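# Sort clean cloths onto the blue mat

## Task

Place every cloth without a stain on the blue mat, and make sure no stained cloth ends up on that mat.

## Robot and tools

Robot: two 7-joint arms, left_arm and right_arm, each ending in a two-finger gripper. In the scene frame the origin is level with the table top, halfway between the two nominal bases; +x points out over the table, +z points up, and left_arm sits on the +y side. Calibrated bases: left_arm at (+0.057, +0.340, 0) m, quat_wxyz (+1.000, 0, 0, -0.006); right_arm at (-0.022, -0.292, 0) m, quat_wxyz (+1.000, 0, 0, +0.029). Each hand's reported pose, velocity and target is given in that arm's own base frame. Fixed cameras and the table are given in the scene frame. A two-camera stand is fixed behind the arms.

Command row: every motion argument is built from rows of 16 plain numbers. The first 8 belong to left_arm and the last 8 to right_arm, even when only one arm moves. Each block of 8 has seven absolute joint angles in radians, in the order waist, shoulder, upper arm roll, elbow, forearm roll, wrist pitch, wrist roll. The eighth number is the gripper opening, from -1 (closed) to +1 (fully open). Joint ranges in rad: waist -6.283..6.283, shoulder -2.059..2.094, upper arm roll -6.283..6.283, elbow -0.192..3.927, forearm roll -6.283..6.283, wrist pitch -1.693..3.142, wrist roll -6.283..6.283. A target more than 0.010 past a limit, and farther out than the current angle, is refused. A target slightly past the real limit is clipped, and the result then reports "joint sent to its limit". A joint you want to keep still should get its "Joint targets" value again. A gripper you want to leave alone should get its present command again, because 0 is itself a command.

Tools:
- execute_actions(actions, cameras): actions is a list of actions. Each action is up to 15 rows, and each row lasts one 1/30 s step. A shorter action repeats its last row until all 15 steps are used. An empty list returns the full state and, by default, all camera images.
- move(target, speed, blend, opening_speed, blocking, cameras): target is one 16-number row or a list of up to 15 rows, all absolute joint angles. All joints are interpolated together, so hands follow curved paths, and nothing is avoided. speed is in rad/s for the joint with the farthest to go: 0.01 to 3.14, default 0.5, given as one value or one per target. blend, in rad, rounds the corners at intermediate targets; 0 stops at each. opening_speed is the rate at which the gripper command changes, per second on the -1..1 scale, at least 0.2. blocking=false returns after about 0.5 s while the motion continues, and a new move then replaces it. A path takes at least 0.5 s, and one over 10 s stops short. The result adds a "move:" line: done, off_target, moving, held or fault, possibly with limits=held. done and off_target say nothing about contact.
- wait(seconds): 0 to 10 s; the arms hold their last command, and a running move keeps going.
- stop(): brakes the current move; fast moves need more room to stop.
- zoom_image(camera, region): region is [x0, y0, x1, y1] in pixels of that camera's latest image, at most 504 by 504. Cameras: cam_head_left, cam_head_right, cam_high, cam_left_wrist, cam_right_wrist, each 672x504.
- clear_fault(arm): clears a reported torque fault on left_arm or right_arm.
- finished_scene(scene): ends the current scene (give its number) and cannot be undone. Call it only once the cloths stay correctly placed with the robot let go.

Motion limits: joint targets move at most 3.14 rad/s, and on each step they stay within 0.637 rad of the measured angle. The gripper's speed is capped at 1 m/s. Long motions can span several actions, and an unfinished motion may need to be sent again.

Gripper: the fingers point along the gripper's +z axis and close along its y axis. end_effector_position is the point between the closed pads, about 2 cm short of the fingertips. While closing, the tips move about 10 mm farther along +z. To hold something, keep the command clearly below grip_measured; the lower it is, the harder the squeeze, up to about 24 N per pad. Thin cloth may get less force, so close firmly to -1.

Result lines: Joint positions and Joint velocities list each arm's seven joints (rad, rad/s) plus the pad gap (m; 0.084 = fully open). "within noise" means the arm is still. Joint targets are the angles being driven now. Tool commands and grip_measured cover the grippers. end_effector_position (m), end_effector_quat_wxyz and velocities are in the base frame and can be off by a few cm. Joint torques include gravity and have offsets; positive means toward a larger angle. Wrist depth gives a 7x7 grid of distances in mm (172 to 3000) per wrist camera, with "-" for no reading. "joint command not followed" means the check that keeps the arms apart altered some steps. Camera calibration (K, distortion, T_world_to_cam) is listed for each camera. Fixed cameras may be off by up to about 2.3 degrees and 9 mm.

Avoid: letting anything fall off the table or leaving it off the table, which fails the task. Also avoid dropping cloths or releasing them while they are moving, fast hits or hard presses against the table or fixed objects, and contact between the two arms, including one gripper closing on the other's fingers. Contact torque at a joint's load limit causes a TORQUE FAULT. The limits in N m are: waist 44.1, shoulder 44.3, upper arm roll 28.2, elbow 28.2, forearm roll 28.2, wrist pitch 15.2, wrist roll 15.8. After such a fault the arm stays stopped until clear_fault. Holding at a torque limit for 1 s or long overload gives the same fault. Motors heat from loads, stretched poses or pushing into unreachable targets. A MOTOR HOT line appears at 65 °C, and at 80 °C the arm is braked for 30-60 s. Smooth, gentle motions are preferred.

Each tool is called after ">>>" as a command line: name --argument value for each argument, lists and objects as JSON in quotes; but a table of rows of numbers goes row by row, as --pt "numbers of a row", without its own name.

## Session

>>> execute_actions --actions '[]' --cameras '["cam_high"]'

>>> zoom_image --camera "cam_high" --region '[150, 240, 500, 490]'

Scene clock: 0.00 s.
left_arm: end_effector_position=(+0.4934, +0.0693, +0.2029) grip_measured=+1.00 end_effector_quat_wxyz=(-0.203, +0.461, -0.554, +0.663) | right_arm: end_effector_position=(+0.5908, +0.0641, +0.1587) grip_measured=+1.00 end_effector_quat_wxyz=(-0.149, +0.315, +0.936, +0.037)
Joint positions: left_arm=[-1.631 -0.984 2.288 0.82 1.545 -0.853 1.157 0.084] | right_arm=[-0.063 0.725 0.159 1.966 0.077 1.498 -2.437 0.084]
Joint velocities: within noise
Joint torques (N m): no reading
Motor temperatures (°C): left_arm=[34 38 39 32 36 37 34] | right_arm=[41 39 41 43 35 39 41]
Wrist depth (mm): cam_left_wrist=[- - - - - 2948 750 / - - - - - 939 654 / - - - - 1996 765 576 / - - - - 1823 684 528 / 2911 2935 - - 2228 641 481 / 2644 2816 - 2213 2062 566 438 / 2585 2634 2727 2158 1979 520 402] | cam_right_wrist=[414 408 402 395 389 384 377 / 388 381 376 372 367 363 356 / 366 360 356 353 345 340 338 / 347 343 339 335 328 324 321 / 331 327 321 319 316 310 307 / 315 309 305 302 301 296 293 / 299 295 291 288 286 285 281]
Joint targets: left_arm=[-1.631 -0.984 2.288 0.820 1.545 -0.853 1.157] | right_arm=[-0.063 0.725 0.159 1.966 0.077 1.498 -2.437]
Tool commands: left_gripper/opening=+1.0 right_gripper/opening=+1.0
Images, in order (width x height): cam_high 672x504.

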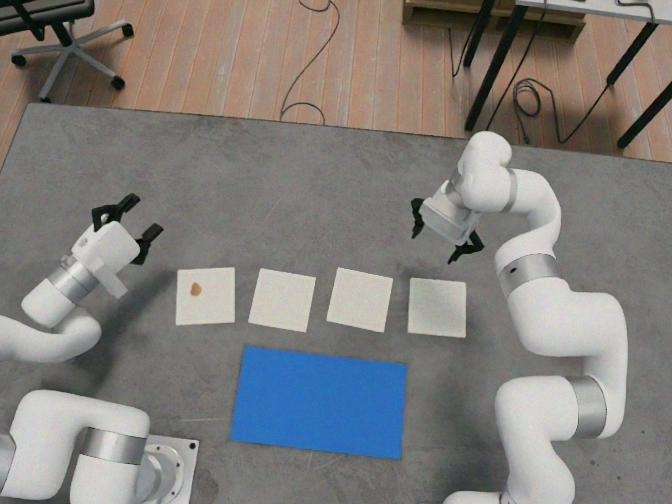

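Scaled by 1.440 from the camera's 672x504 image, which has a finer 960x720 frame.

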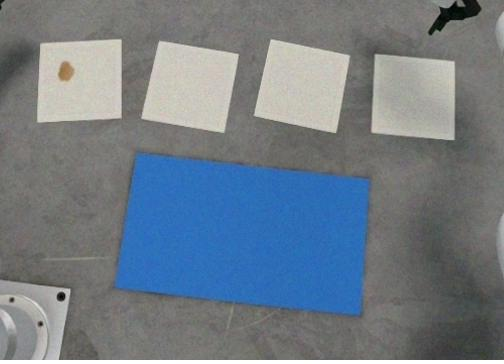

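>>> move --pt "-1.631 -0.984 2.288 0.82 1.545 -0.853 1.157 1 0.125 0.1774 0 0.85 0 0.672 -1.45 0" --pt "-1.631 -0.984 2.288 0.82 1.545 -0.853 1.157 1 0.125 0.3044 0 0.832 0 0.5275 -1.45 -1" --pt "-1.631 -0.984 2.288 0.82 1.545 -0.853 1.157 1 0.125 -0.089 0 1.282 0 1.67 -1.45 -1" --speed '[1.2,0.6,1.0]' --blend '[0.04,0,0]' --opening_speed 1.2 --cameras '["cam_high","cam_head_left"]'

>>> zoom_image --camera "cam_head_left" --region '[460, 120, 640, 270]'

Scene clock: 25.30 s.
left_arm: end_effector_position=(+0.4933, +0.0693, +0.2028) grip_measured=+1.00 end_effector_quat_wxyz=(-0.202, +0.461, -0.554, +0.663) | right_arm: end_effector_position=(+0.3729, +0.0469, +0.3087) grip_measured=-0.96 end_effector_quat_wxyz=(-0.092, +0.698, +0.701, -0.117)
Joint positions: left_arm=[-1.631 -0.984 2.288 0.82 1.545 -0.853 1.157 0.084] | right_arm=[0.125 -0.089 0 1.282 0 1.67 -1.45 0.002]
Joint torques (N m): left_arm=[3.87 13.14 -9.3 0.9 -1.76 -0.82 -2.16] | right_arm=[1.58 -22.4 1.11 20.66 -2.16 0.1 0.92]
Wrist depth (mm): cam_left_wrist=[- - - - - 2923 751 / - - - - - 937 653 / - - - - 1985 767 579 / - - - - 1799 679 528 / 2911 - - - 2228 639 480 / 2717 2805 2960 2119 2087 568 438 / 2519 2614 2805 2119 1979 519 402] | cam_right_wrist=[578 535 502 474 451 428 409 / 573 531 501 473 448 428 408 / 569 529 498 470 446 425 405 / 566 526 496 469 444 424 405 / 562 524 493 467 443 422 403 / 532 513 491 467 437 416 402 / 429 505 494 - - 414 399]
Joint targets: left_arm=[-1.631 -0.984 2.288 0.820 1.545 -0.853 1.157] | right_arm=[0.125 -0.089 0.000 1.282 0.000 1.670 -1.450]
move: done
Images, in order (width x height): cam_head_left 672x504, cam_high 672x504.

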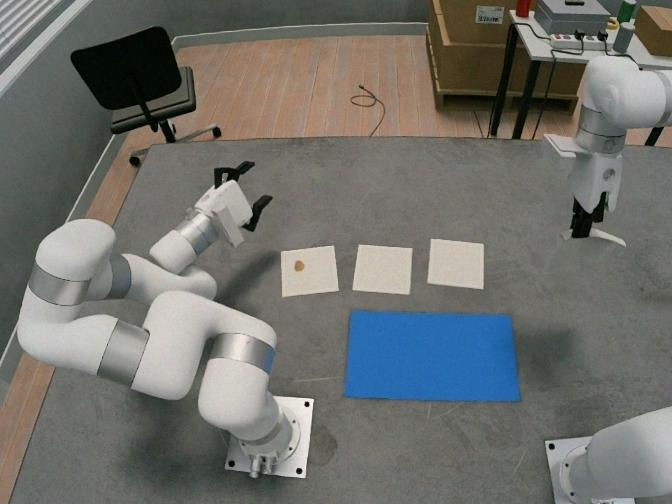

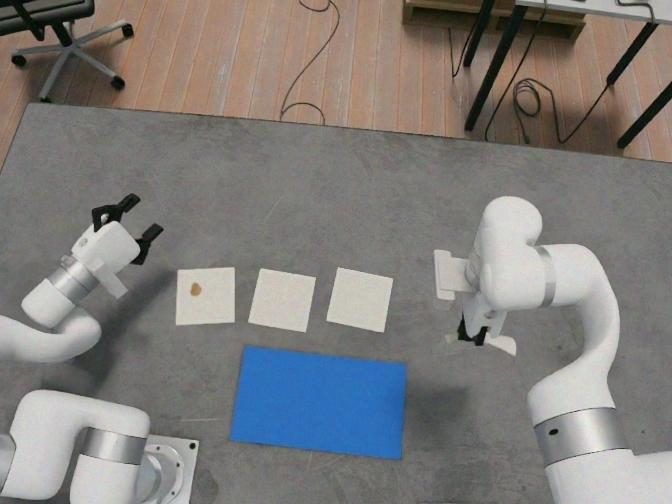

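Scaled by 2.800 from the camera's 672x504 image, which has a finer 960x720 frame.

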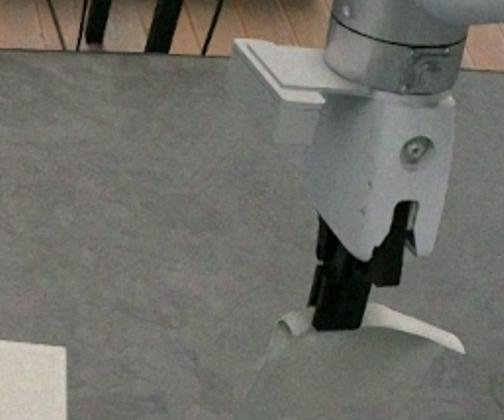

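>>> zoom_image --camera "cam_head_left" --region '[530, 210, 660, 310]'

Scaled by 3.877 from the camera's 672x504 image, which has a finer 960x720 frame.

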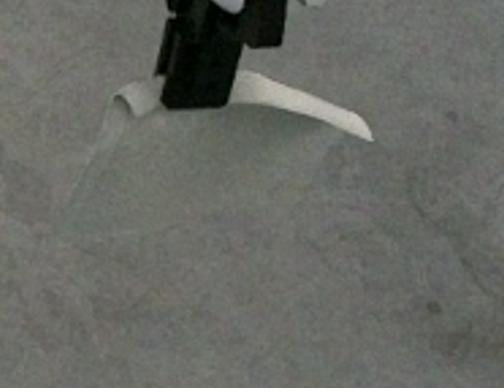

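>>> move --pt "-1.631 -0.984 2.288 0.82 1.545 -0.853 1.157 1 0.61 -0.166 0 0.633 0 0.8 -0.93 -1" --pt "-1.631 -0.984 2.288 0.82 1.545 -0.853 1.157 1 0.69 -0.1625 0 0.459 0 0.622 -0.85 -1" --pt "-1.631 -0.984 2.288 0.82 1.545 -0.853 1.157 1 0.784 -0.073 0 0.325 0 0.398 -0.757 0" --pt "-1.631 -0.984 2.288 0.82 1.545 -0.853 1.157 1 0.784 -0.304 0 0.364 0 0.668 -0.757 0" --pt "-1.631 -0.984 2.288 0.82 1.545 -0.853 1.157 1 0.486 0.35 0 1.1 0 0.75 -0.934 0" --pt "-1.631 -0.984 2.288 0.82 1.545 -0.853 1.157 1 0.486 0.4587 0 1.083 0 0.6243 -0.934 -1" --pt "-1.631 -0.984 2.288 0.82 1.545 -0.853 1.157 1 0.486 0.128 0 1.534 0 1.65 -0.934 -1" --speed '[1.0,0.6,0.6,1.0,1.3,0.6,1.0]' --blend '[0.04,0.04,0,0.06,0.04,0,0]' --opening_speed 1.2 --cameras '["cam_high","cam_head_left"]'

>>> zoom_image --camera "cam_head_left" --region '[390, 170, 560, 300]'

Scene clock: 55.83 s.
left_arm: end_effector_position=(+0.4933, +0.0693, +0.2028) grip_measured=+1.00 end_effector_quat_wxyz=(-0.202, +0.461, -0.554, +0.663) | right_arm: end_effector_position=(+0.4006, +0.2116, +0.3087) grip_measured=-0.96 end_effector_quat_wxyz=(-0.027, +0.753, +0.647, -0.119)
Joint positions: left_arm=[-1.631 -0.984 2.288 0.82 1.545 -0.853 1.157 0.084] | right_arm=[0.486 0.128 0 1.534 0 1.65 -0.934 0.002]
Joint torques (N m): left_arm=[3.84 13.6 -9.86 1.56 -1.74 -0.87 -1.99] | right_arm=[5.08 -27.6 -0.9 20.77 2.15 0 -1.11]
Wrist depth (mm): cam_left_wrist=[- - - - - - 751 / - - - - - 949 655 / - - - - 2008 768 577 / - - - - 1804 688 528 / 2973 2948 - - 2249 641 480 / 2717 2805 2899 2125 2106 566 438 / 2492 2634 2717 2138 1930 520 402] | cam_right_wrist=[488 470 451 434 420 404 392 / 493 474 455 437 424 407 395 / 496 478 459 442 427 412 401 / 502 484 462 445 429 416 404 / 505 485 464 447 433 419 407 / 512 489 466 450 434 420 410 / 516 494 473 - - 424 412]
Joint targets: left_arm=[-1.631 -0.984 2.288 0.820 1.545 -0.853 1.157] | right_arm=[0.486 0.128 0.000 1.534 0.000 1.650 -0.934]
move: done
Images, in order (width x height): cam_head_left 672x504, cam_high 672x504.

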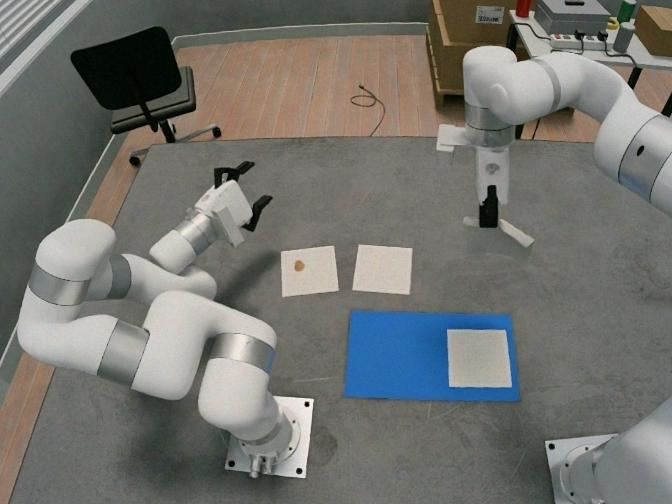

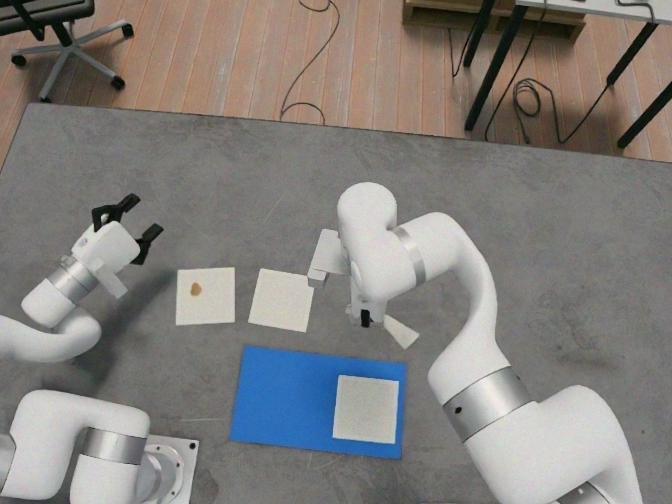

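Scaled by 2.965 from the camera's 672x504 image, which has a finer 960x720 frame.

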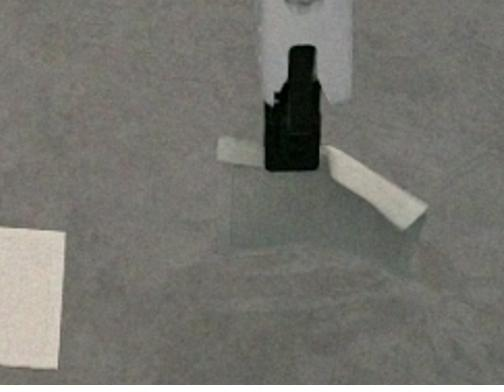

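>>> move --pt "-1.631 -0.984 2.288 0.82 1.545 -0.853 1.157 1 0.906 0.245 0 1.129 0 0.884 -0.634 -1" --pt "-1.631 -0.984 2.288 0.82 1.545 -0.853 1.157 1 0.982 0.2575 0 0.98 0 0.723 -0.558 -1" --pt "-1.631 -0.984 2.288 0.82 1.545 -0.853 1.157 1 1.062 0.322 0 0.875 0 0.552 -0.478 0" --pt "-1.631 -0.984 2.288 0.82 1.545 -0.853 1.157 1 1.062 0.176 0 0.902 0 0.725 -0.478 0" --pt "-1.631 -0.984 2.288 0.82 1.545 -0.853 1.157 1 0.2 -0.2 0 1.2 0 1.4 -0.8 0" --speed '[1.0,0.6,0.6,1.0,1.4]' --blend '[0.04,0.04,0,0.06,0]' --opening_speed 1.5 --cameras '["cam_high"]'

Scene clock: 82.00 s.
left_arm: end_effector_position=(+0.4933, +0.0693, +0.2028) grip_measured=+1.00 end_effector_quat_wxyz=(-0.202, +0.461, -0.554, +0.663) | right_arm: end_effector_position=(+0.4115, +0.0835, +0.3312) grip_measured=-0.01 end_effector_quat_wxyz=(+0.000, +0.878, +0.479, +0.000)
Joint positions: left_arm=[-1.631 -0.984 2.288 0.82 1.545 -0.853 1.157 0.084] | right_arm=[0.2 -0.2 0 1.2 0 1.4 -0.8 0.044]
Joint torques (N m): left_arm=[3.51 13.95 -10.42 2.08 -1.7 -0.92 -1.91] | right_arm=[-5.49 -20.26 1.63 21.31 2.63 -0.68 -1.59]
Wrist depth (mm): cam_left_wrist=[- - - - - - 747 / - - - - - 946 649 / - - - - 1991 769 579 / - - - - 1818 685 530 / 2899 2960 - - 2249 640 480 / 2749 2793 - 2145 2062 567 439 / 2510 2604 2760 2132 1957 520 402] | cam_right_wrist=[492 488 483 481 480 477 476 / 484 482 478 479 475 472 471 / 477 475 474 472 470 468 464 / 473 471 470 467 466 464 461 / 470 466 465 462 463 459 456 / 463 461 459 457 455 454 451 / 460 456 454 453 451 448 446]
Joint targets: left_arm=[-1.631 -0.984 2.288 0.820 1.545 -0.853 1.157] | right_arm=[0.200 -0.200 0.000 1.200 0.000 1.400 -0.800]
move: done
Images, in order (width x height): cam_high 672x504.

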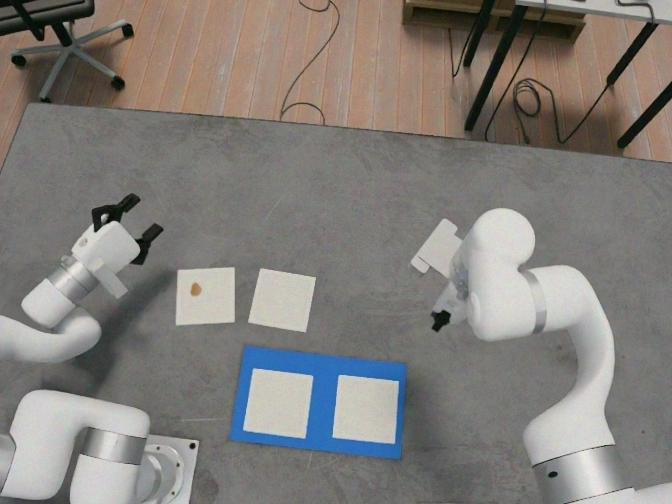

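>>> finished_scene --scene 3

The scene is finished: the task was done.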